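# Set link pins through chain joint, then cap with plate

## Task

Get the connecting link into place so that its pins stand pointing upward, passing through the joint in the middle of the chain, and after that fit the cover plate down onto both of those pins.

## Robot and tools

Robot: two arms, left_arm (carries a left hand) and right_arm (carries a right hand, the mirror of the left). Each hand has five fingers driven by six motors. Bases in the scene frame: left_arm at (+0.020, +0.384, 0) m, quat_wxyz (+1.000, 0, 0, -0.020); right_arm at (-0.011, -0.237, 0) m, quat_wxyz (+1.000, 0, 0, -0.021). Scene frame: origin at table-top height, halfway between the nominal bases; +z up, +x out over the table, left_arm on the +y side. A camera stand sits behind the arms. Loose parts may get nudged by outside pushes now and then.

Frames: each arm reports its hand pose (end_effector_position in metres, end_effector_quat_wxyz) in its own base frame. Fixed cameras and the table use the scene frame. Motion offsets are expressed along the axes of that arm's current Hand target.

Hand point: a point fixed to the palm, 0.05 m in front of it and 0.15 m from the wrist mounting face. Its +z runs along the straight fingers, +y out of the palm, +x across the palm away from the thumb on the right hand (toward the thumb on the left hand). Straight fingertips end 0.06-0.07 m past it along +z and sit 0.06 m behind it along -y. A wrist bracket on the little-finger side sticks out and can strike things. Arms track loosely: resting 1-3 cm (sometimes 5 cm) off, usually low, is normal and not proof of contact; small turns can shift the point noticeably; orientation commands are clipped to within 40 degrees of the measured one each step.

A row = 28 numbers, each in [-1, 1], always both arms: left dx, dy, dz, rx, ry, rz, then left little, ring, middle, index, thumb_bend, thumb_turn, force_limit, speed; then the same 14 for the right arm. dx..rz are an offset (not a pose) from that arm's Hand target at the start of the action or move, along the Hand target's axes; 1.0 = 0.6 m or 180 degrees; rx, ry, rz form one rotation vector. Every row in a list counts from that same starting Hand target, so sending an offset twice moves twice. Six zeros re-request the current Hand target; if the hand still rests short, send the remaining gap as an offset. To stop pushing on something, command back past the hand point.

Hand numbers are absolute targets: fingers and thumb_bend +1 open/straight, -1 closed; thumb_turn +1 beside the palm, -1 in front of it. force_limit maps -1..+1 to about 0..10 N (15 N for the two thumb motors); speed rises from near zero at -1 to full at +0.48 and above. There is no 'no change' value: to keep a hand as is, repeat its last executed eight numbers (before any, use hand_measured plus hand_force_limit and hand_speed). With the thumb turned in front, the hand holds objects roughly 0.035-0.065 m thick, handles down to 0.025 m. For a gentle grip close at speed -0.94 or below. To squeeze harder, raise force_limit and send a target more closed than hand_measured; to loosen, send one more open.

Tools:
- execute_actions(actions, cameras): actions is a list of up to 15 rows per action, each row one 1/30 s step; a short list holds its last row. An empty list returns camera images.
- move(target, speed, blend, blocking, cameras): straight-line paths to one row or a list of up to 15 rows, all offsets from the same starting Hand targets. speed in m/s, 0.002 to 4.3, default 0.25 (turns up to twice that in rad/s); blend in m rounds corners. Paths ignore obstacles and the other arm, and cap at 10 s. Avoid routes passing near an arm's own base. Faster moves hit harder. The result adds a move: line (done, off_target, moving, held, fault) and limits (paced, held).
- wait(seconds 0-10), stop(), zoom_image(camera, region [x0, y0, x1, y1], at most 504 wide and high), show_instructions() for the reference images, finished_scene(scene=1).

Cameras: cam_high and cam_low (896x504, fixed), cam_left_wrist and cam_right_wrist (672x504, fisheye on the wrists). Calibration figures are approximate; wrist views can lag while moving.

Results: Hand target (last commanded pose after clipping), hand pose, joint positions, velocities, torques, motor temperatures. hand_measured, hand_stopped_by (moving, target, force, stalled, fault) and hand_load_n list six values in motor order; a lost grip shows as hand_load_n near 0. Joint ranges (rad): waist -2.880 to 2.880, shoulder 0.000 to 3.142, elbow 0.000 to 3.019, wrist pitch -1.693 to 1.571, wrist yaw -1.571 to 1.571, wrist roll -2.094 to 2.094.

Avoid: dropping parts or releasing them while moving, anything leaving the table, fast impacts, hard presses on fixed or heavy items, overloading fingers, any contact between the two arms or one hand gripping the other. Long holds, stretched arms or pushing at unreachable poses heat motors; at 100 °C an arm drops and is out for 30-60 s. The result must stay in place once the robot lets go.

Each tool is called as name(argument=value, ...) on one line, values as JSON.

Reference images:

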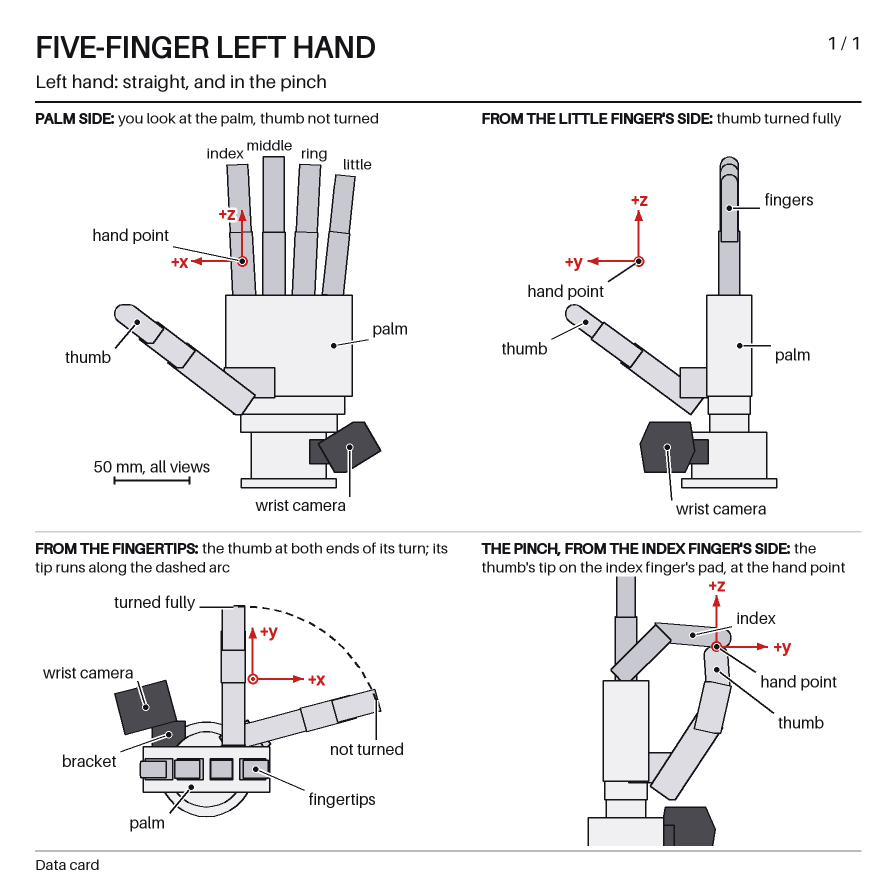

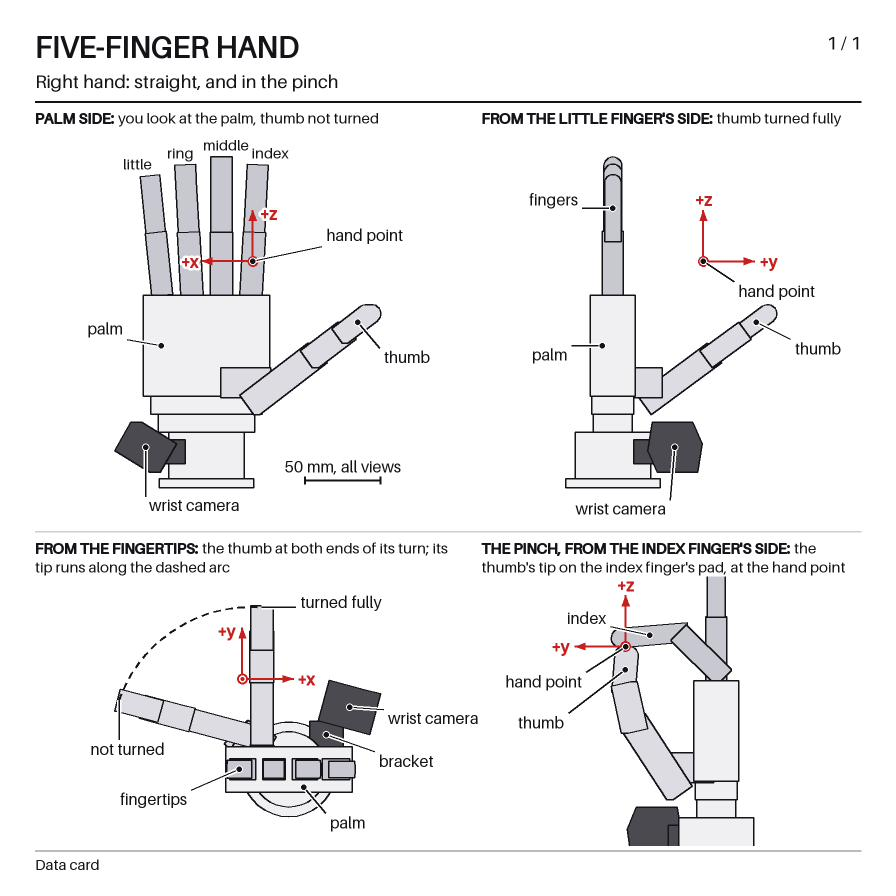

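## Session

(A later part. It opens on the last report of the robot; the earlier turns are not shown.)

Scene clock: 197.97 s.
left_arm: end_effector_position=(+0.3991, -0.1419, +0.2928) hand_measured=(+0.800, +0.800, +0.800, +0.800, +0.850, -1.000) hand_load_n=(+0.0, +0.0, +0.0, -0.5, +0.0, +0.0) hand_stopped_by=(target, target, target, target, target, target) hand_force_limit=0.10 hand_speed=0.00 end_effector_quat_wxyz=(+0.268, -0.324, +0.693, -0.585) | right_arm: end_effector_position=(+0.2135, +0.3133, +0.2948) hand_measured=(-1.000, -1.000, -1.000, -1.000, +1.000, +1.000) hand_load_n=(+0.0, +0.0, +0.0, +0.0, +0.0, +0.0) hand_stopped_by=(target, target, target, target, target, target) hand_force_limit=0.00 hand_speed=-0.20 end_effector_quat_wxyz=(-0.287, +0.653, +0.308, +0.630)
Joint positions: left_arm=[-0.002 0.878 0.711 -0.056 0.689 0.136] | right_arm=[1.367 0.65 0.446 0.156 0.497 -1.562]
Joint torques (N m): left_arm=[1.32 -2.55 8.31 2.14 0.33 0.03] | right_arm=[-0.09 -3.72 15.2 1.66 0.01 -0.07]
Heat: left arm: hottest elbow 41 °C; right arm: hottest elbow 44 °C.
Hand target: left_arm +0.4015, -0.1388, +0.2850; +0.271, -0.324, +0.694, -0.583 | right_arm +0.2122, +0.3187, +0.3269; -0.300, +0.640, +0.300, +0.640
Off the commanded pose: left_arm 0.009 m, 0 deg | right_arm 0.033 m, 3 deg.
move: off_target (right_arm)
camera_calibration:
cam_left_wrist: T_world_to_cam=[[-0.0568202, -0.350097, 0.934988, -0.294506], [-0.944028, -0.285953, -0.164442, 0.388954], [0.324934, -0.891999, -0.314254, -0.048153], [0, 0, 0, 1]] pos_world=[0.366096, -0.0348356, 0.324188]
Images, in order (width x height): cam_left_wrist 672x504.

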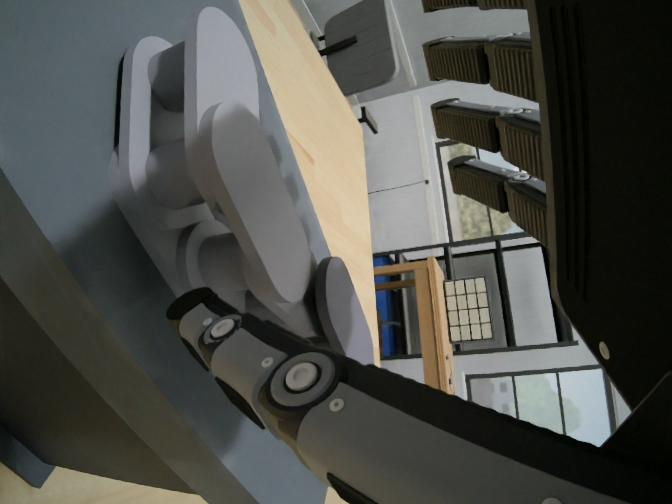

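move(target=[-0.0133, 0.0509, 0.0039, 0, 0, 0, 0.8, 0.8, 0.8, 0.8, 0.85, -1, 0.1, 0, 0, 0, 0, 0, 0, 0, -1, -1, -1, -1, 1, 1, 0, -0.2], speed=0.12, cameras=["cam_left_wrist"])

Scene clock: 199.77 s.
left_arm: end_effector_position=(+0.4022, -0.1344, +0.2736) hand_measured=(+0.800, +0.800, +0.800, +0.800, +0.850, -1.000) hand_load_n=(+0.0, +0.0, +0.0, +0.0, +0.5, +1.0) hand_stopped_by=(target, target, target, target, target, target) hand_force_limit=0.10 hand_speed=0.00 end_effector_quat_wxyz=(+0.276, -0.315, +0.690, -0.591) | right_arm: end_effector_position=(+0.2135, +0.3133, +0.2948) hand_measured=(-1.000, -1.000, -1.000, -1.000, +1.000, +1.000) hand_load_n=(+0.0, +0.0, +0.0, +0.0, +0.0, +0.0) hand_stopped_by=(target, target, target, target, target, target) hand_force_limit=0.00 hand_speed=-0.20 end_effector_quat_wxyz=(-0.287, +0.653, +0.308, +0.630)
Joint positions: left_arm=[0.027 0.899 0.656 0.041 0.722 0.142] | right_arm=[1.367 0.65 0.446 0.156 0.497 -1.562]
Joint torques (N m): left_arm=[1.38 -1.32 7.45 1.99 0.11 0.05] | right_arm=[0.15 -3.9 15.23 1.81 0.05 -0.08]
Heat: left arm: hottest elbow 41 °C; right arm: hottest elbow 44 °C.
Hand target: left_arm +0.4044, -0.1307, +0.2543; +0.271, -0.324, +0.694, -0.583 | right_arm +0.2122, +0.3187, +0.3269; -0.300, +0.640, +0.300, +0.640
Off the commanded pose: left_arm 0.020 m, 1 deg | right_arm 0.033 m, 3 deg.
move: off_target (left_arm, right_arm)
camera_calibration:
cam_left_wrist: T_world_to_cam=[[-0.0827794, -0.34778, 0.933915, -0.262786], [-0.940683, -0.282141, -0.188446, 0.396692], [0.329033, -0.894117, -0.303795, -0.0533059], [0, 0, 0, 1]] pos_world=[0.368947, -0.0271304, 0.303981]
Images, in order (width x height): cam_left_wrist 672x504.

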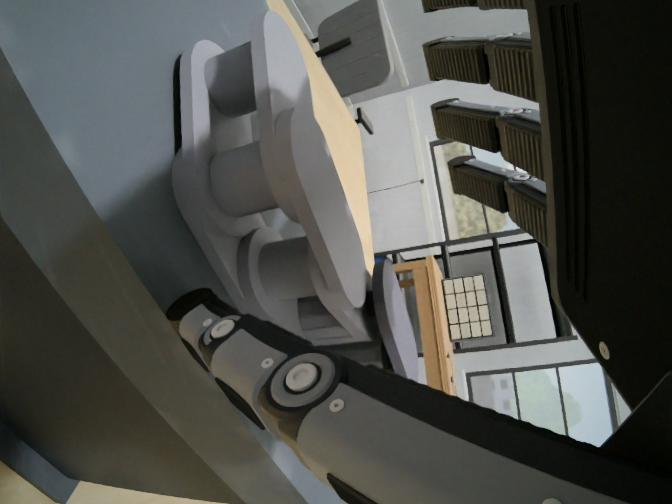

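move(target=[0, 0, 0, 0, 0, 0, 0.8, 0.8, 0.8, 0.8, 0.6, -1, 0.1, 0, 0, 0, 0, 0, 0, 0, -1, -1, -1, -1, 1, 1, 0, -0.2], speed=0.12, cameras=["cam_left_wrist"])

Scene clock: 201.10 s.
left_arm: end_effector_position=(+0.4027, -0.1335, +0.2653) hand_measured=(+0.800, +0.800, +0.800, +0.800, +0.600, -1.000) hand_load_n=(+0.0, +0.0, +0.0, +0.0, -0.5, +0.5) hand_stopped_by=(target, target, target, target, target, target) hand_force_limit=0.10 hand_speed=0.00 end_effector_quat_wxyz=(+0.271, -0.321, +0.692, -0.587) | right_arm: end_effector_position=(+0.2135, +0.3133, +0.2948) hand_measured=(-1.000, -1.000, -1.000, -1.000, +1.000, +1.000) hand_load_n=(+0.0, +0.0, +0.0, +0.0, +0.0, +0.0) hand_stopped_by=(target, target, target, target, target, target) hand_force_limit=0.00 hand_speed=-0.20 end_effector_quat_wxyz=(-0.287, +0.653, +0.308, +0.630)
Joint positions: left_arm=[0.029 0.909 0.649 0.041 0.72 0.144] | right_arm=[1.367 0.65 0.446 0.156 0.497 -1.562]
Joint torques (N m): left_arm=[1.26 -1.26 8.14 2.15 0.21 0.03] | right_arm=[-0.09 -3.25 15.19 1.73 0.01 -0.04]
Heat: left arm: hottest elbow 40 °C; right arm: hottest elbow 44 °C.
Hand target: left_arm +0.4043, -0.1307, +0.2543; +0.271, -0.324, +0.694, -0.583 | right_arm +0.2122, +0.3187, +0.3269; -0.300, +0.640, +0.300, +0.640
Off the commanded pose: left_arm 0.011 m, 1 deg | right_arm 0.033 m, 3 deg.
move: off_target (left_arm, right_arm)
camera_calibration:
cam_left_wrist: T_world_to_cam=[[-0.0655458, -0.348957, 0.934844, -0.261945], [-0.942903, -0.284935, -0.172471, 0.392075], [0.326554, -0.892772, -0.310356, -0.0522432], [0, 0, 0, 1]] pos_world=[0.36958, -0.0263331, 0.296285]
Images, in order (width x height): cam_left_wrist 672x504.

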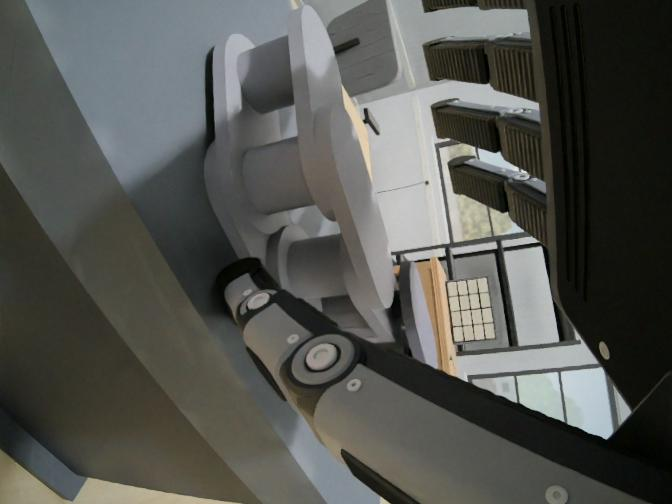

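move(target=[[0, 0, 0, 0, 0, 0, -0.05, -0.05, -0.05, -0.05, 0.6, -1, 0.1, -0.2, 0, 0, 0, 0, 0, 0, -1, -1, -1, -1, 1, 1, 0, -0.2], [0, 0, 0, 0, 0, 0, -0.52, -0.52, -0.52, -0.52, 0.28, -1, 0.1, -0.7, 0, 0, 0, 0, 0, 0, -1, -1, -1, -1, 1, 1, 0, -0.2]], speed=0.12, cameras=["cam_left_wrist"])

Scene clock: 203.07 s.
left_arm: end_effector_position=(+0.4046, -0.1327, +0.2684) hand_measured=(-0.520, -0.322, -0.266, -0.264, +0.482, -1.000) hand_load_n=(+2.0, +5.0, +5.0, +13.0, +10.5, -1.0) hand_stopped_by=(target, force, force, force, force, target) hand_force_limit=0.10 hand_speed=-0.70 end_effector_quat_wxyz=(+0.278, -0.315, +0.690, -0.589) | right_arm: end_effector_position=(+0.2135, +0.3133, +0.2948) hand_measured=(-1.000, -1.000, -1.000, -1.000, +1.000, +1.000) hand_load_n=(+0.0, +0.0, +0.0, +0.0, +0.0, +0.0) hand_stopped_by=(target, target, target, target, target, target) hand_force_limit=0.00 hand_speed=-0.20 end_effector_quat_wxyz=(-0.287, +0.653, +0.308, +0.630)
Joint positions: left_arm=[0.03 0.909 0.649 0.057 0.721 0.148] | right_arm=[1.367 0.65 0.446 0.156 0.497 -1.562]
Joint torques (N m): left_arm=[0.62 -1.96 8.08 1.36 0.13 -0.03] | right_arm=[0.09 -3.43 15.17 1.87 0.02 -0.09]
Heat: left arm: hottest elbow 40 °C; right arm: hottest elbow 44 °C.
Hand target: left_arm +0.4044, -0.1307, +0.2543; +0.271, -0.324, +0.694, -0.583 | right_arm +0.2122, +0.3187, +0.3269; -0.300, +0.640, +0.300, +0.640
Off the commanded pose: left_arm 0.014 m, 2 deg | right_arm 0.033 m, 3 deg.
move: off_target (left_arm, right_arm); target 2's new numbers were sent with left_arm's hand 0.012 m and 1 deg from that target
camera_calibration:
cam_left_wrist: T_world_to_cam=[[-0.0834144, -0.351977, 0.932285, -0.256921], [-0.939357, -0.284517, -0.191465, 0.398321], [0.332642, -0.891719, -0.306899, -0.0544326], [0, 0, 0, 1]] pos_world=[0.370841, -0.0256395, 0.299083]
Images, in order (width x height): cam_left_wrist 672x504.

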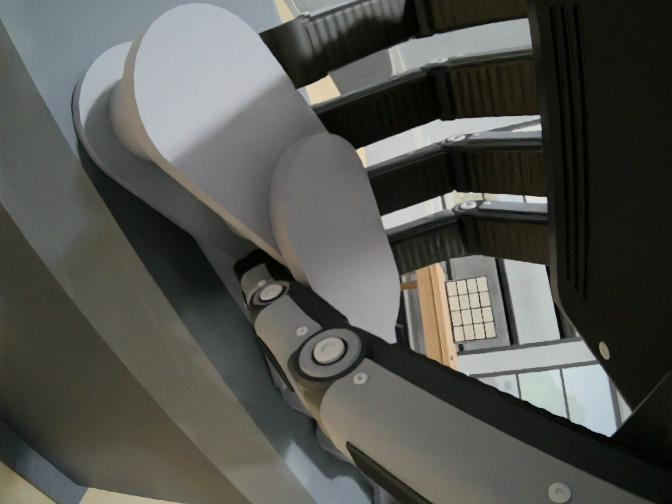

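move(target=[[0, -0.039, 0.01, -0.25, 0, 0, -0.52, -0.52, -0.52, -0.52, 0.28, -1, 0.1, -0.7, 0, 0, 0, 0, 0, 0, -1, -1, -1, -1, 1, 1, 0, -0.2], [0, -0.0222, 0.03, -0.475, 0, 0, -0.52, -0.52, -0.52, -0.52, 0.28, -1, 0.1, -0.7, 0, 0, 0, 0, 0, 0, -1, -1, -1, -1, 1, 1, 0, -0.2]], speed=0.25, blend=[0.01, 0], cameras=["cam_left_wrist", "cam_high", "cam_right_wrist"])

Scene clock: 206.97 s.
left_arm: end_effector_position=(+0.4087, -0.1387, +0.2497) hand_measured=(-0.520, -0.322, -0.266, -0.264, +0.482, -1.000) hand_load_n=(+0.0, +7.5, +6.0, +13.5, +10.5, +0.0) hand_stopped_by=(target, force, force, force, force, target) hand_force_limit=0.10 hand_speed=-0.70 end_effector_quat_wxyz=(-0.016, -0.424, +0.905, +0.032) | right_arm: end_effector_position=(+0.2135, +0.3133, +0.2948) hand_measured=(-1.000, -1.000, -1.000, -1.000, +1.000, +1.000) hand_load_n=(+0.0, +0.0, +0.0, +0.0, +0.0, +0.0) hand_stopped_by=(target, target, target, target, target, target) hand_force_limit=0.00 hand_speed=-0.20 end_effector_quat_wxyz=(-0.287, +0.653, +0.308, +0.630)
Joint positions: left_arm=[-0.321 1.691 1.73 -1.675 -0.025 0.373] | right_arm=[1.367 0.65 0.446 0.156 0.497 -1.562]
Joint torques (N m): left_arm=[-0.26 -14.68 12.77 -1.25 -0.28 -0.07] | right_arm=[0.09 -3.72 15.25 1.74 0.04 -0.1]
Heat: left arm: hottest elbow 40 °C; right arm: hottest elbow 44 °C.
Hand target: left_arm +0.4197, -0.1437, +0.2645; -0.021, -0.422, +0.905, +0.043 | right_arm +0.2122, +0.3187, +0.3269; -0.300, +0.640, +0.300, +0.640
Off the commanded pose: left_arm 0.019 m, 1 deg | right_arm 0.033 m, 3 deg.
joint sent to its limit (left arm) — joint 4 (wrist pitch), lower limit. The joint targets are off in orientation, not in position.
move: off_target (left_arm, right_arm)
camera_calibration:
cam_left_wrist: T_world_to_cam=[[0.527546, -0.845071, -0.0868941, -0.304832], [-0.7011, -0.490854, 0.517224, 0.0940309], [-0.479743, -0.211938, -0.851428, 0.49541], [0, 0, 0, 1]] pos_world=[0.464407, -0.106453, 0.346683]
cam_right_wrist: T_world_to_cam=[[0.760627, -0.609039, 0.224763, -0.0327233], [-0.163342, -0.514627, -0.841712, 0.44742], [0.628304, 0.603515, -0.49092, -0.0669175], [0, 0, 0, 1]] pos_world=[0.140017, 0.250711, 0.351103]
Images, in order (width x height): cam_high 896x504, cam_left_wrist 672x504, cam_right_wrist 672x504.

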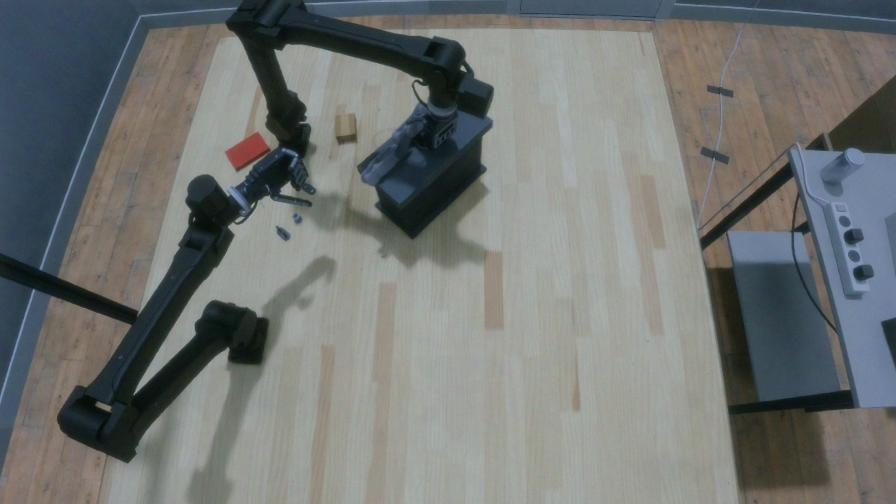

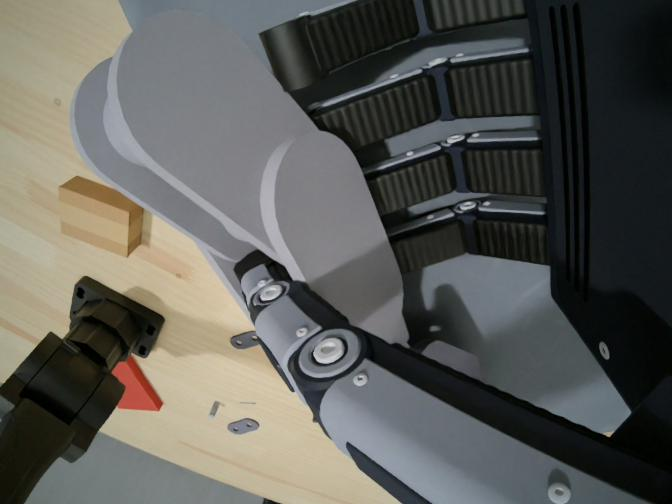

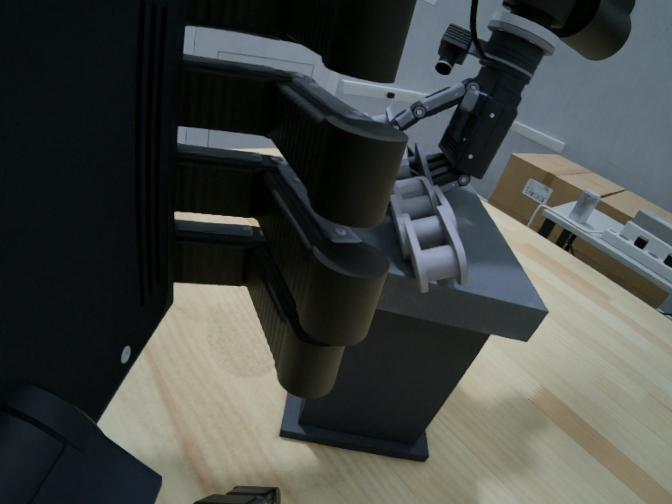

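zoom_image(camera="cam_right_wrist", region=[360, 90, 560, 320])

Scaled by 2.191 from the camera's 672x504 image, which has a finer 960x720 frame.

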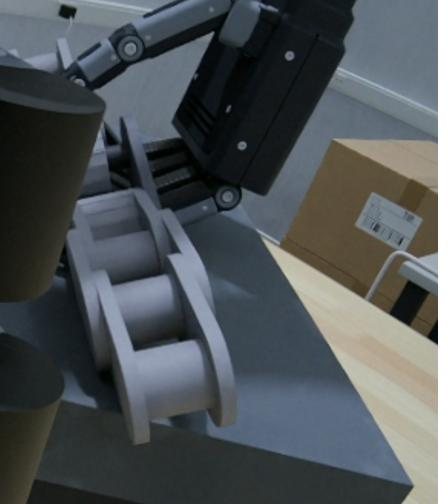

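execute_actions(actions=[[[0,-0.006,0.004,0,0,0,-0.52,-0.52,-0.52,-0.52,0.28,-1,0.1,-0.7,0,0,0,0,0,0,-1,-1,-1,-1,1,1,0,-0.2],[0,-0.012,0.007,0,0,0,-0.52,-0.52,-0.52,-0.52,0.28,-1,0.1,-0.7,0,0,0,0,0,0,-1,-1,-1,-1,1,1,0,-0.2],[0,-0.018,0.010,0,0,0,-0.52,-0.52,-0.52,-0.52,0.28,-1,0.1,-0.7,0,0,0,0,0,0,-1,-1,-1,-1,1,1,0,-0.2],[0,-0.024,0.0125,0,0,0,-0.52,-0.52,-0.52,-0.52,0.28,-1,0.1,-0.7,0,0,0,0,0,0,-1,-1,-1,-1,1,1,0,-0.2],[0,-0.030,0.0145,0,0,0,-0.52,-0.52,-0.52,-0.52,0.28,-1,0.1,-0.7,0,0,0,0,0,0,-1,-1,-1,-1,1,1,0,-0.2],[0,-0.036,0.0145,0,0,0,-0.52,-0.52,-0.52,-0.52,1.0,-1,0.1,-0.4,0,0,0,0,0,0,-1,-1,-1,-1,1,1,0,-0.2],[0,-0.042,0.0145,0,0,0,-0.52,-0.52,-0.52,-0.52,1.0,-1,0.1,-0.4,0,0,0,0,0,0,-1,-1,-1,-1,1,1,0,-0.2],[0,-0.048,0.0145,0,0,0,-0.52,-0.52,-0.52,-0.52,1.0,-1,0.1,-0.4,0,0,0,0,0,0,-1,-1,-1,-1,1,1,0,-0.2],[0,-0.054,0.0145,0,0,0,-0.52,-0.52,-0.52,-0.52,1.0,-1,0.1,-0.4,0,0,0,0,0,0,-1,-1,-1,-1,1,1,0,-0.2],[0,-0.060,0.0145,0,0,0,-0.52,-0.52,-0.52,-0.52,1.0,-1,0.1,-0.4,0,0,0,0,0,0,-1,-1,-1,-1,1,1,0,-0.2],[0,-0.066,0.0145,0,0,0,-0.52,-0.52,-0.52,-0.52,1.0,-1,0.1,-0.4,0,0,0,0,0,0,-1,-1,-1,-1,1,1,0,-0.2],[0,-0.072,0.0145,0,0,0,-0.52,-0.52,-0.52,-0.52,1.0,-1,0.1,-0.4,0,0,0,0,0,0,-1,-1,-1,-1,1,1,0,-0.2],[0,-0.078,0.0145,0,0,0,-0.52,-0.52,-0.52,-0.52,1.0,-1,0.1,-0.4,0,0,0,0,0,0,-1,-1,-1,-1,1,1,0,-0.2],[0,-0.084,0.0145,0,0,0,-0.52,-0.52,-0.52,-0.52,1.0,-1,0.1,-0.4,0,0,0,0,0,0,-1,-1,-1,-1,1,1,0,-0.2],[0,-0.090,0.0145,0,0,0,-0.52,-0.52,-0.52,-0.52,1.0,-1,0.1,-0.4,0,0,0,0,0,0,-1,-1,-1,-1,1,1,0,-0.2]]], cameras=["cam_left_wrist", "cam_high", "cam_right_wrist"])

Scene clock: 209.90 s.
left_arm: end_effector_position=(+0.4455, -0.1685, +0.2485) hand_measured=(-0.520, -0.322, -0.266, -0.266, +1.000, -1.000) hand_load_n=(+0.0, +0.0, -0.5, +0.0, +0.0, +0.0) hand_stopped_by=(target, force, force, force, target, target) hand_force_limit=0.10 hand_speed=-0.40 end_effector_quat_wxyz=(-0.004, -0.420, +0.907, +0.025) | right_arm: end_effector_position=(+0.2135, +0.3133, +0.2948) hand_measured=(-1.000, -1.000, -1.000, -1.000, +1.000, +1.000) hand_load_n=(+0.0, +0.0, +0.0, +0.0, +0.0, +0.0) hand_stopped_by=(target, target, target, target, target, target) hand_force_limit=0.00 hand_speed=-0.20 end_effector_quat_wxyz=(-0.287, +0.653, +0.308, +0.630)
Joint positions: left_arm=[-0.355 1.799 1.878 -1.691 -0.03 0.348] | right_arm=[1.367 0.65 0.446 0.156 0.497 -1.562]
Joint torques (N m): left_arm=[0.09 -14.86 11.85 -0.55 0.05 -0.23] | right_arm=[-0.32 -3.84 15.17 1.72 0.01 -0.1]
Heat: left arm: hottest elbow 41 °C; right arm: hottest elbow 44 °C.
Hand target: left_arm +0.4603, -0.1776, +0.2506; -0.021, -0.422, +0.905, +0.043 | right_arm +0.2122, +0.3187, +0.3269; -0.300, +0.640, +0.300, +0.640
Off the commanded pose: left_arm 0.018 m, 3 deg | right_arm 0.033 m, 3 deg.
joint sent to its limit (left arm) — joint 4 (wrist pitch), lower limit. The joint targets are off in orientation, not in position.
camera_calibration:
cam_left_wrist: T_world_to_cam=[[0.522195, -0.849807, -0.0716971, -0.351699], [-0.718283, -0.483578, 0.500221, 0.118805], [-0.459763, -0.209714, -0.862924, 0.500012], [0, 0, 0, 1]] pos_world=[0.498878, -0.136566, 0.346828]
cam_right_wrist: T_world_to_cam=[[0.760627, -0.609039, 0.224763, -0.0327233], [-0.163342, -0.514627, -0.841712, 0.44742], [0.628304, 0.603515, -0.49092, -0.0669175], [0, 0, 0, 1]] pos_world=[0.140017, 0.250711, 0.351103]
Images, in order (width x height): cam_high 896x504, cam_left_wrist 672x504, cam_right_wrist 672x504.

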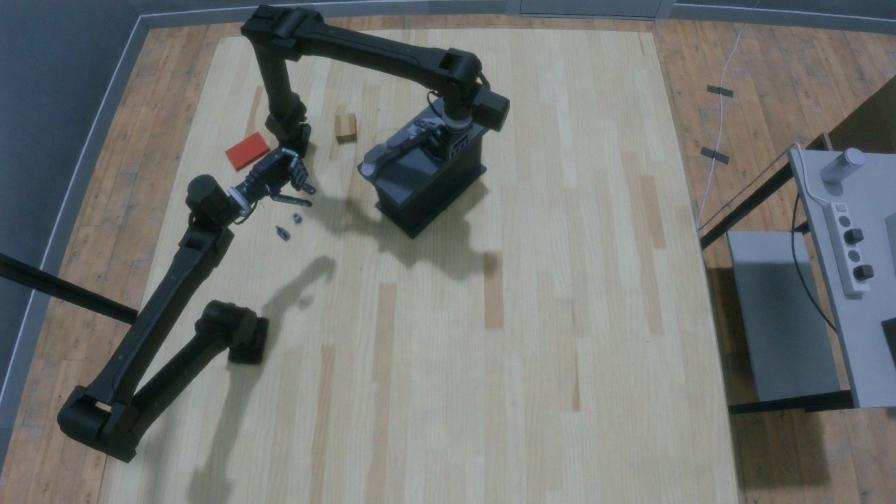

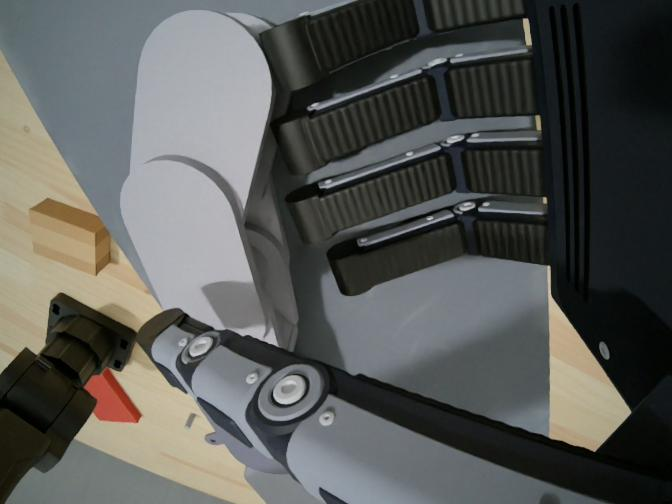

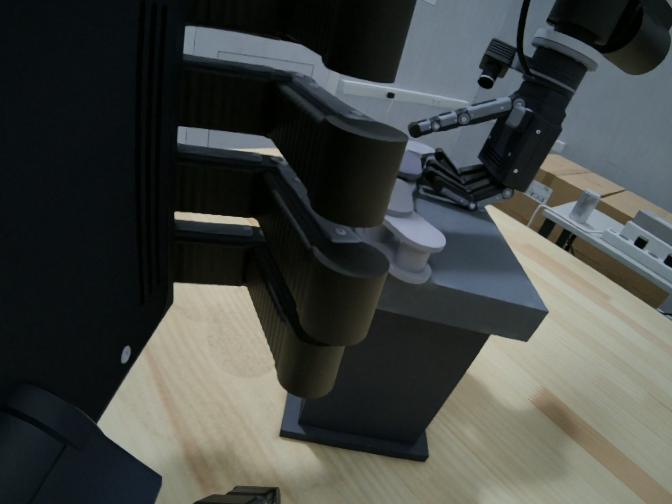

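execute_actions(actions=[])

Scene clock: 211.07 s.
left_arm: end_effector_position=(+0.4454, -0.1685, +0.2485) hand_measured=(-0.520, -0.322, -0.266, -0.266, +1.000, -1.000) hand_load_n=(+0.0, +0.0, -0.5, -0.5, +0.0, +0.0) hand_stopped_by=(target, force, force, force, target, target) hand_force_limit=0.10 hand_speed=-0.40 end_effector_quat_wxyz=(-0.004, -0.420, +0.907, +0.025) | right_arm: end_effector_position=(+0.2135, +0.3133, +0.2948) hand_measured=(-1.000, -1.000, -1.000, -1.000, +1.000, +1.000) hand_load_n=(+0.0, +0.0, +0.0, +0.0, +0.0, -0.5) hand_stopped_by=(target, target, target, target, target, target) hand_force_limit=0.00 hand_speed=-0.20 end_effector_quat_wxyz=(-0.287, +0.653, +0.308, +0.630)
Joint positions: left_arm=[-0.355 1.799 1.878 -1.691 -0.03 0.348] | right_arm=[1.367 0.65 0.446 0.156 0.497 -1.562]
Joint velocities: within noise
Joint torques (N m): left_arm=[0.38 -14.68 11.89 -0.44 0.02 -0.16] | right_arm=[-0.09 -3.43 15.19 1.92 0.02 -0.11]
Motor temperatures (°C): left_arm=[32 29 41 25 25 26] | right_arm=[28 25 44 24 23 26]
Heat: left arm: hottest elbow 41 °C; right arm: hottest elbow 44 °C.
Hand target: left_arm +0.4603, -0.1776, +0.2506; -0.021, -0.422, +0.905, +0.043 | right_arm +0.2122, +0.3187, +0.3269; -0.300, +0.640, +0.300, +0.640
Off the commanded pose: left_arm 0.018 m, 3 deg | right_arm 0.033 m, 3 deg.
camera_calibration:
cam_left_wrist: T_world_to_cam=[[0.522494, -0.849628, -0.0716423, -0.351843], [-0.718128, -0.483806, 0.500224, 0.118696], [-0.459665, -0.209916, -0.862927, 0.499937], [0, 0, 0, 1]] pos_world=[0.498879, -0.136565, 0.346828]
cam_right_wrist: T_world_to_cam=[[0.760627, -0.609039, 0.224763, -0.0327233], [-0.163342, -0.514627, -0.841712, 0.44742], [0.628304, 0.603515, -0.49092, -0.0669175], [0, 0, 0, 1]] pos_world=[0.140017, 0.250711, 0.351103]

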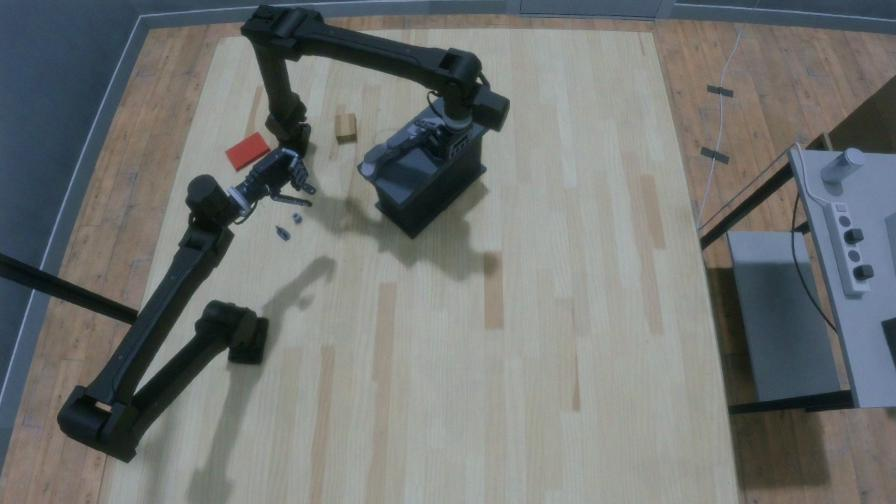

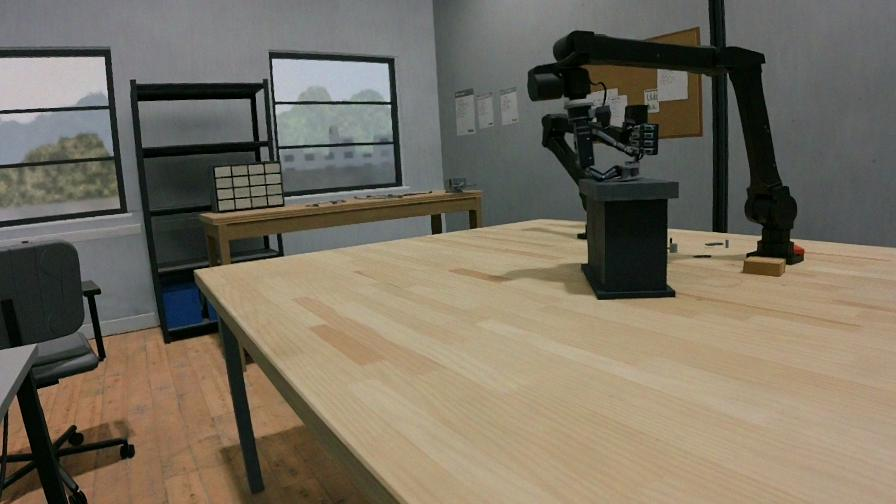

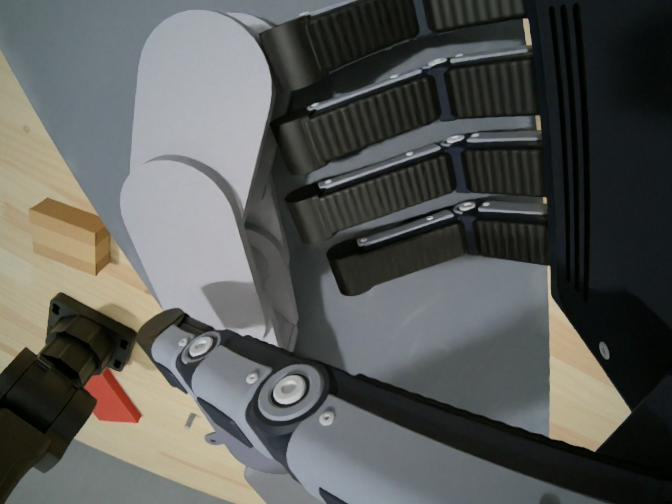

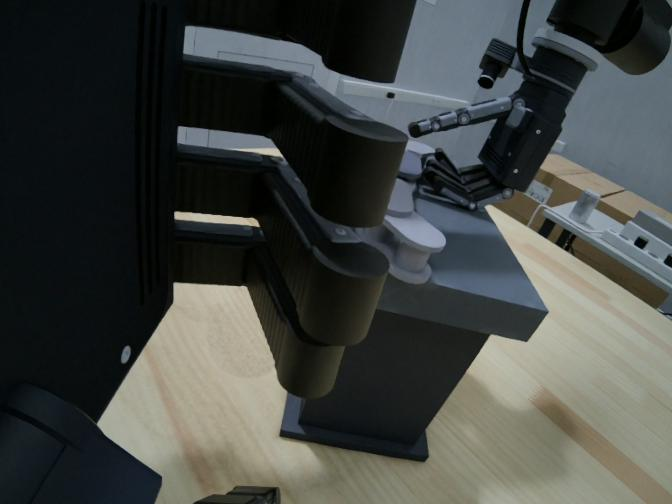

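move(target=[[0, -0.03, 0, 0, 0, 0, -0.52, -0.52, -0.52, -0.52, 1.0, -1, 0.1, -0.4, 0, 0, 0, 0, 0, 0, -1, -1, -1, -1, 1, 1, 0, -0.2], [0, -0.03, -0.18, 0, 0, 0, -0.52, -0.52, -0.52, -0.52, 1.0, -1, 0.1, -0.4, 0, 0, 0, 0, 0, 0, -1, -1, -1, -1, 1, 1, 0, -0.2], [0, -0.03, -0.18, 0.25, 0, 0, 0.8, 0.8, 0.8, 0.8, 0.75, -1, 0.1, 0.3, 0, 0, 0, 0, 0, 0, -1, -1, -1, -1, 1, 1, 0, -0.2]], speed=0.2, blend=[0.01, 0.02, 0], cameras=["cam_left_wrist", "cam_right_wrist"])

Scene clock: 216.20 s.
left_arm: end_effector_position=(+0.4806, -0.1979, +0.3569) hand_measured=(+0.800, +0.800, +0.800, +0.800, +0.750, -1.000) hand_load_n=(+0.0, +0.0, +0.0, +0.0, +0.0, +0.0) hand_stopped_by=(target, target, target, target, target, target) hand_force_limit=0.10 hand_speed=0.30 end_effector_quat_wxyz=(+0.139, -0.393, +0.857, -0.303) | right_arm: end_effector_position=(+0.2135, +0.3133, +0.2948) hand_measured=(-1.000, -1.000, -1.000, -1.000, +1.000, +1.000) hand_load_n=(+0.0, +0.0, +0.0, +0.0, +0.0, +0.0) hand_stopped_by=(target, target, target, target, target, target) hand_force_limit=0.00 hand_speed=-0.20 end_effector_quat_wxyz=(-0.287, +0.653, +0.308, +0.630)
Joint positions: left_arm=[-0.275 1.457 1.698 -1.18 0.268 0.347] | right_arm=[1.367 0.65 0.446 0.156 0.497 -1.562]
Joint torques (N m): left_arm=[1.14 -13.27 8.03 1.61 0.38 -0.17] | right_arm=[0.09 -3.72 15.21 1.92 0.03 -0.09]
Heat: left arm: hottest elbow 40 °C; right arm: hottest elbow 44 °C.
Hand target: left_arm +0.4818, -0.1957, +0.3564; +0.142, -0.398, +0.853, -0.307 | right_arm +0.2122, +0.3187, +0.3269; -0.300, +0.640, +0.300, +0.640
Off the commanded pose: left_arm 0.003 m, 1 deg | right_arm 0.033 m, 3 deg.
move: off_target (right_arm)
camera_calibration:
cam_left_wrist: T_world_to_cam=[[0.367785, -0.726154, 0.580892, -0.521462], [-0.929893, -0.291027, 0.224947, 0.313637], [0.00570904, -0.6229, -0.782281, 0.269368], [0, 0, 0, 1]] pos_world=[0.481897, -0.119595, 0.443082]
cam_right_wrist: T_world_to_cam=[[0.760627, -0.609039, 0.224763, -0.0327233], [-0.163342, -0.514627, -0.841712, 0.44742], [0.628304, 0.603515, -0.49092, -0.0669175], [0, 0, 0, 1]] pos_world=[0.140017, 0.250711, 0.351103]
Images, in order (width x height): cam_left_wrist 672x504, cam_right_wrist 672x504.

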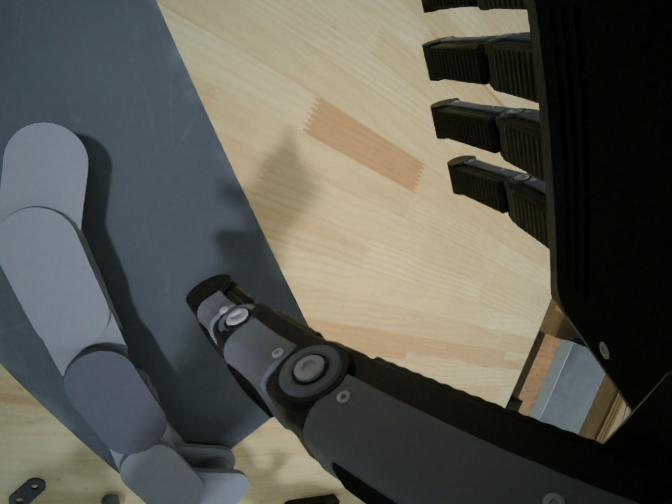

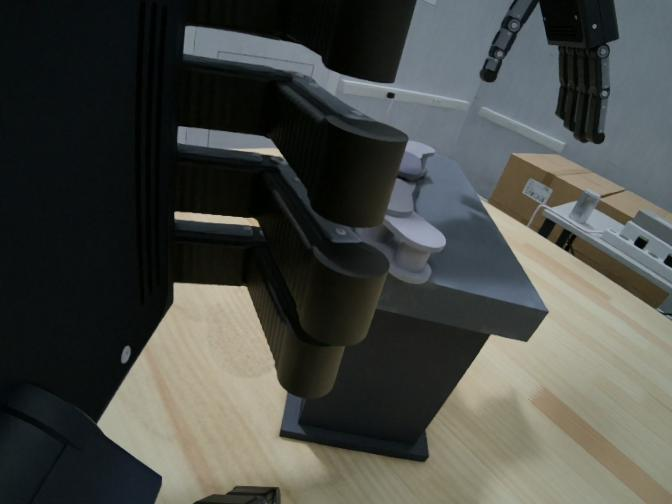

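zoom_image(camera="cam_left_wrist", region=[0, 250, 320, 504])

zoom_image(camera="cam_right_wrist", region=[340, 110, 560, 310])

Scaled by 1.575 from the camera's 672x504 image, which has a finer 960x720 frame.

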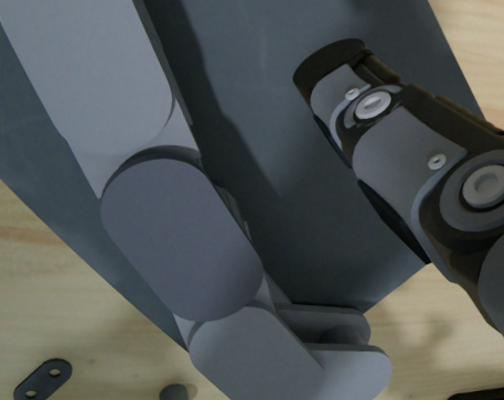

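Scaled by 2.291 from the camera's 672x504 image, which has a finer 960x720 frame.

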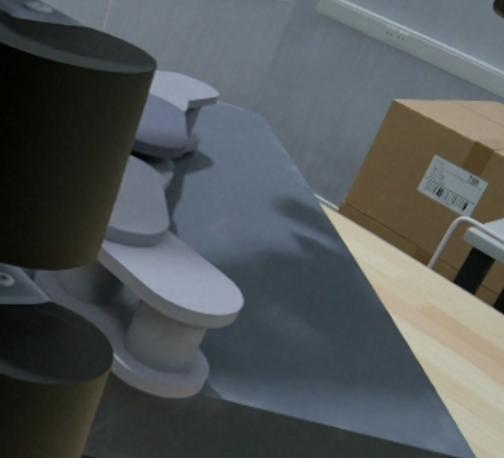

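move(target=[-0.007, 0.169, -0.132, 0, 0, 0, 0.8, 0.8, 0.8, 0.8, 0.75, -1, 0.1, 0.3, 0, 0, 0, 0, 0, 0, -1, -1, -1, -1, 1, 1, 0, -0.2], speed=0.25, cameras=["cam_left_wrist"])

Scene clock: 242.17 s.
left_arm: end_effector_position=(+0.3883, -0.1130, +0.3618) hand_measured=(+0.800, +0.800, +0.800, +0.800, +0.750, -1.000) hand_load_n=(+0.0, +0.0, +0.0, +0.0, +0.0, +0.0) hand_stopped_by=(target, target, target, target, target, target) hand_force_limit=0.10 hand_speed=0.30 end_effector_quat_wxyz=(+0.152, -0.395, +0.850, -0.314) | right_arm: end_effector_position=(+0.2135, +0.3133, +0.2948) hand_measured=(-1.000, -1.000, -1.000, -1.000, +1.000, +1.000) hand_load_n=(+0.0, +0.0, +0.0, -0.5, +0.0, +0.0) hand_stopped_by=(target, target, target, target, target, target) hand_force_limit=0.00 hand_speed=-0.20 end_effector_quat_wxyz=(-0.287, +0.653, +0.308, +0.630)
Joint positions: left_arm=[-0.11 1.166 1.439 -1.216 0.364 0.472] | right_arm=[1.367 0.65 0.446 0.156 0.497 -1.562]
Joint torques (N m): left_arm=[1.38 -6.59 7.91 0.44 0.47 0.06] | right_arm=[0.21 -3.37 15.16 1.81 0.08 -0.08]
Heat: left arm: hottest elbow 37 °C; right arm: hottest elbow 45 °C.
Hand target: left_arm +0.3861, -0.1098, +0.3529; +0.142, -0.398, +0.853, -0.307 | right_arm +0.2122, +0.3187, +0.3269; -0.300, +0.640, +0.300, +0.640
Off the commanded pose: left_arm 0.010 m, 1 deg | right_arm 0.033 m, 3 deg.
move: off_target (right_arm)
camera_calibration:
cam_left_wrist: T_world_to_cam=[[0.357842, -0.713043, 0.602925, -0.431393], [-0.932978, -0.299803, 0.199174, 0.260925], [0.0387388, -0.633789, -0.772535, 0.308965], [0, 0, 0, 1]] pos_world=[0.385839, -0.0335569, 0.446814]
Images, in order (width x height): cam_left_wrist 672x504.

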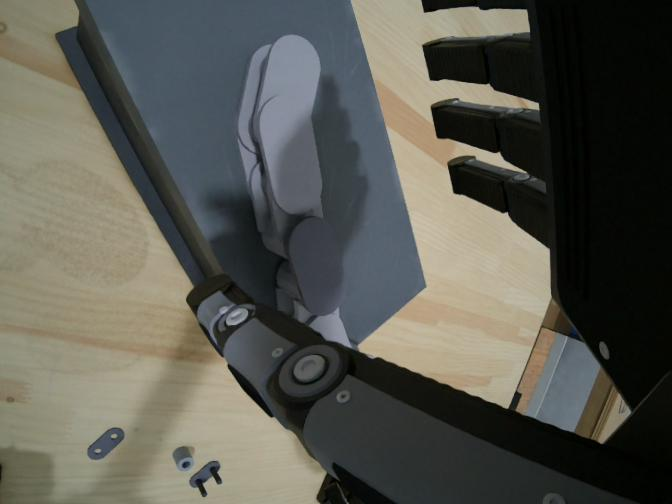

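zoom_image(camera="cam_left_wrist", region=[200, 20, 440, 380])

zoom_image(camera="cam_left_wrist", region=[250, 200, 400, 360])

Scaled by 1.400 from the camera's 672x504 image, which has a finer 960x720 frame.

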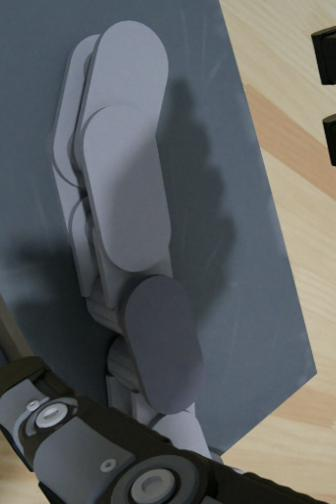

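Scaled by 3.150 from the camera's 672x504 image, which has a finer 960x720 frame.

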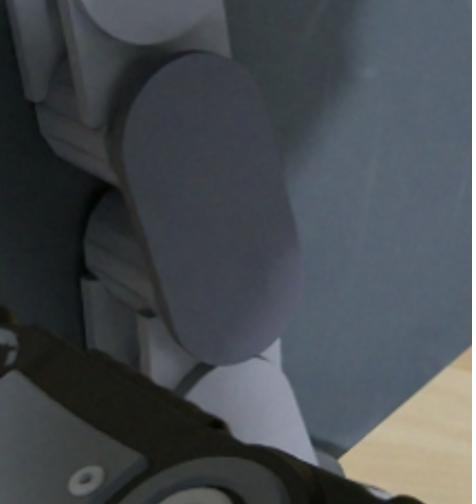

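move(target=[0.12, 0.05, -0.045, 0, 0, 0, 0.8, 0.8, 0.8, 0.8, 0.75, -1, 0.1, 0.3, 0, 0, 0, 0, 0, 0, -1, -1, -1, -1, 1, 1, 0, -0.2], speed=0.25, cameras=["cam_left_wrist"])

Scene clock: 245.33 s.
left_arm: end_effector_position=(+0.3122, -0.1372, +0.3641) hand_measured=(+0.800, +0.800, +0.800, +0.800, +0.750, -1.000) hand_load_n=(+0.0, +0.0, +0.0, +0.0, +0.0, +0.0) hand_stopped_by=(target, target, target, target, target, target) hand_force_limit=0.10 hand_speed=0.30 end_effector_quat_wxyz=(+0.155, -0.392, +0.850, -0.316) | right_arm: end_effector_position=(+0.2135, +0.3133, +0.2948) hand_measured=(-1.000, -1.000, -1.000, -1.000, +1.000, +1.000) hand_load_n=(+0.0, +0.0, +0.0, +0.0, +0.0, +0.0) hand_stopped_by=(target, target, target, target, target, target) hand_force_limit=0.00 hand_speed=-0.20 end_effector_quat_wxyz=(-0.287, +0.653, +0.308, +0.630)
Joint positions: left_arm=[-0.229 0.981 1.316 -1.239 0.292 0.376] | right_arm=[1.367 0.65 0.446 0.156 0.497 -1.562]
Joint torques (N m): left_arm=[0.38 -3.08 7.88 0.57 0.15 -0.17] | right_arm=[0.32 -3.55 15.19 1.74 0.03 -0.06]
Motor temperatures (°C): left_arm=[32 30 36 25 25 26] | right_arm=[28 25 45 24 23 26]
Heat: left arm: hottest elbow 36 °C; right arm: hottest elbow 45 °C.
Hand target: left_arm +0.3090, -0.1389, +0.3547; +0.142, -0.398, +0.853, -0.307 | right_arm +0.2122, +0.3187, +0.3269; -0.300, +0.640, +0.300, +0.640
Off the commanded pose: left_arm 0.010 m, 2 deg | right_arm 0.033 m, 3 deg.
move: off_target (right_arm)
camera_calibration:
cam_left_wrist: T_world_to_cam=[[0.350235, -0.714891, 0.6052, -0.421543], [-0.935662, -0.296868, 0.190803, 0.186643], [0.0432611, -0.633088, -0.77287, 0.297095], [0, 0, 0, 1]] pos_world=[0.309422, -0.0578618, 0.449121]
Images, in order (width x height): cam_left_wrist 672x504.

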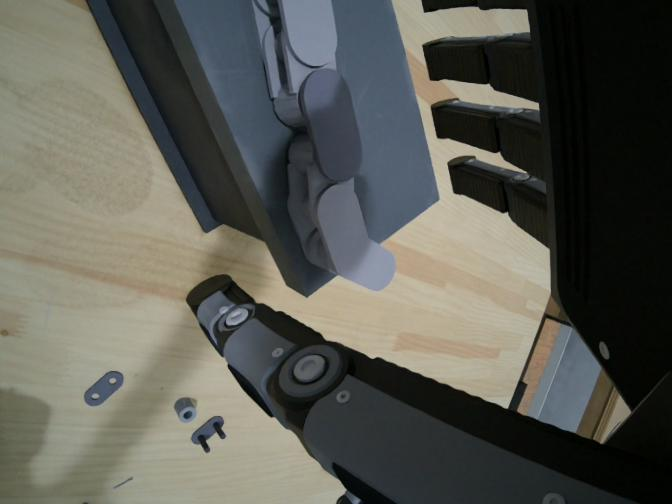

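zoom_image(camera="cam_left_wrist", region=[220, 50, 440, 310])

Scaled by 1.938 from the camera's 672x504 image, which has a finer 960x720 frame.

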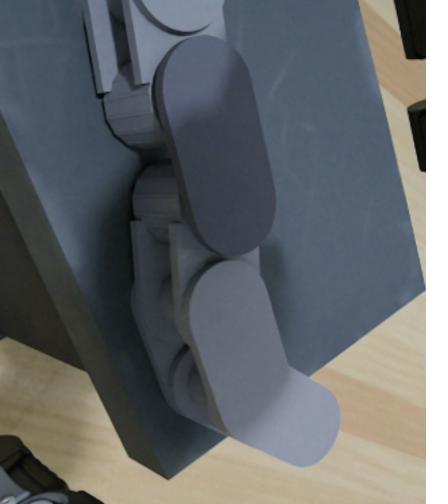

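move(target=[[0.142, -0.07, 0.0457, -0.1627, -0.0242, -0.052, -0.9, -0.9, -0.9, 1.0, 0.5, -1, 0.1, 0.4, 0, 0, 0, 0, 0, 0, -1, -1, -1, -1, 1, 1, 0, -0.2], [0.142, 0.0017, 0.1334, -0.1627, -0.0242, -0.052, -0.9, -0.9, -0.9, 1.0, 0.5, -1, 0.1, 0.4, 0, 0, 0, 0, 0, 0, -1, -1, -1, -1, 1, 1, 0, -0.2]], speed=[0.25, 0.15], blend=[0.01, 0], cameras=["cam_left_wrist", "cam_right_wrist"])

Scene clock: 252.27 s.
left_arm: end_effector_position=(+0.2935, -0.2348, +0.2950) hand_measured=(-0.900, -0.900, -0.714, +1.000, +0.502, -1.000) hand_load_n=(+0.0, +0.5, +11.0, +0.0, +6.5, +1.0) hand_stopped_by=(target, target, force, target, target, target) hand_force_limit=0.10 hand_speed=0.40 end_effector_quat_wxyz=(+0.042, -0.498, +0.863, -0.074) | right_arm: end_effector_position=(+0.2135, +0.3133, +0.2948) hand_measured=(-1.000, -1.000, -1.000, -1.000, +1.000, +1.000) hand_load_n=(+0.0, +0.0, +0.0, +0.0, +0.0, -0.5) hand_stopped_by=(target, target, target, target, target, target) hand_force_limit=0.00 hand_speed=-0.20 end_effector_quat_wxyz=(-0.287, +0.653, +0.308, +0.630)
Joint positions: left_arm=[-0.586 1.358 1.501 -1.544 -0.009 -0.061] | right_arm=[1.367 0.65 0.446 0.156 0.497 -1.562]
Joint torques (N m): left_arm=[0.62 -10.46 7.43 0.5 -0.06 -0.19] | right_arm=[-0.62 -3.49 15.28 1.84 0.04 -0.09]
Heat: left arm: hottest elbow 36 °C; right arm: hottest elbow 45 °C.
Hand target: left_arm +0.2926, -0.2365, +0.2925; +0.044, -0.499, +0.862, -0.077 | right_arm +0.2122, +0.3187, +0.3269; -0.300, +0.640, +0.300, +0.640
Off the commanded pose: left_arm 0.003 m, 0 deg | right_arm 0.033 m, 3 deg.
move: off_target (right_arm)
camera_calibration:
cam_left_wrist: T_world_to_cam=[[0.658329, -0.739321, 0.141446, -0.402271], [-0.708113, -0.544541, 0.449502, -0.0479441], [-0.255303, -0.39608, -0.88201, 0.358235], [0, 0, 0, 1]] pos_world=[0.322336, -0.181626, 0.394418]
cam_right_wrist: T_world_to_cam=[[0.760627, -0.609039, 0.224763, -0.0327233], [-0.163342, -0.514627, -0.841712, 0.44742], [0.628304, 0.603515, -0.49092, -0.0669175], [0, 0, 0, 1]] pos_world=[0.140017, 0.250711, 0.351103]
Images, in order (width x height): cam_left_wrist 672x504, cam_right_wrist 672x504.

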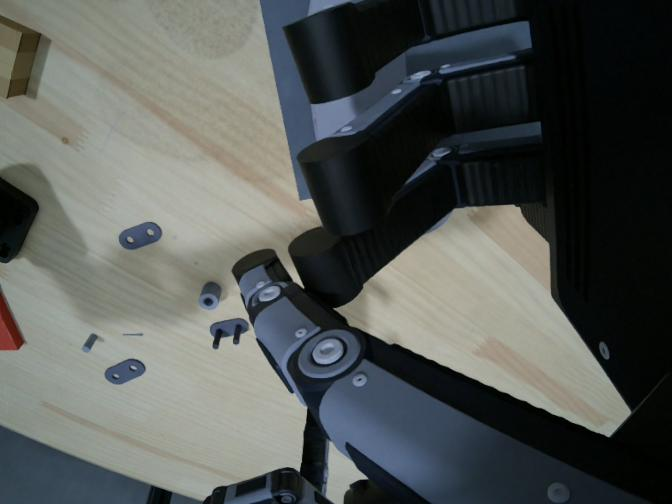

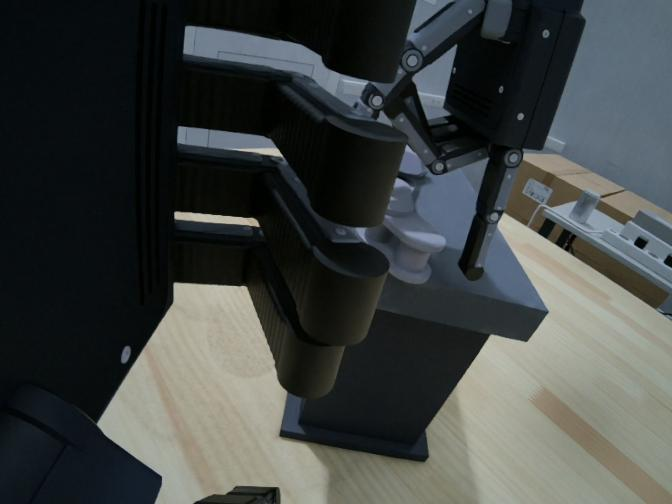

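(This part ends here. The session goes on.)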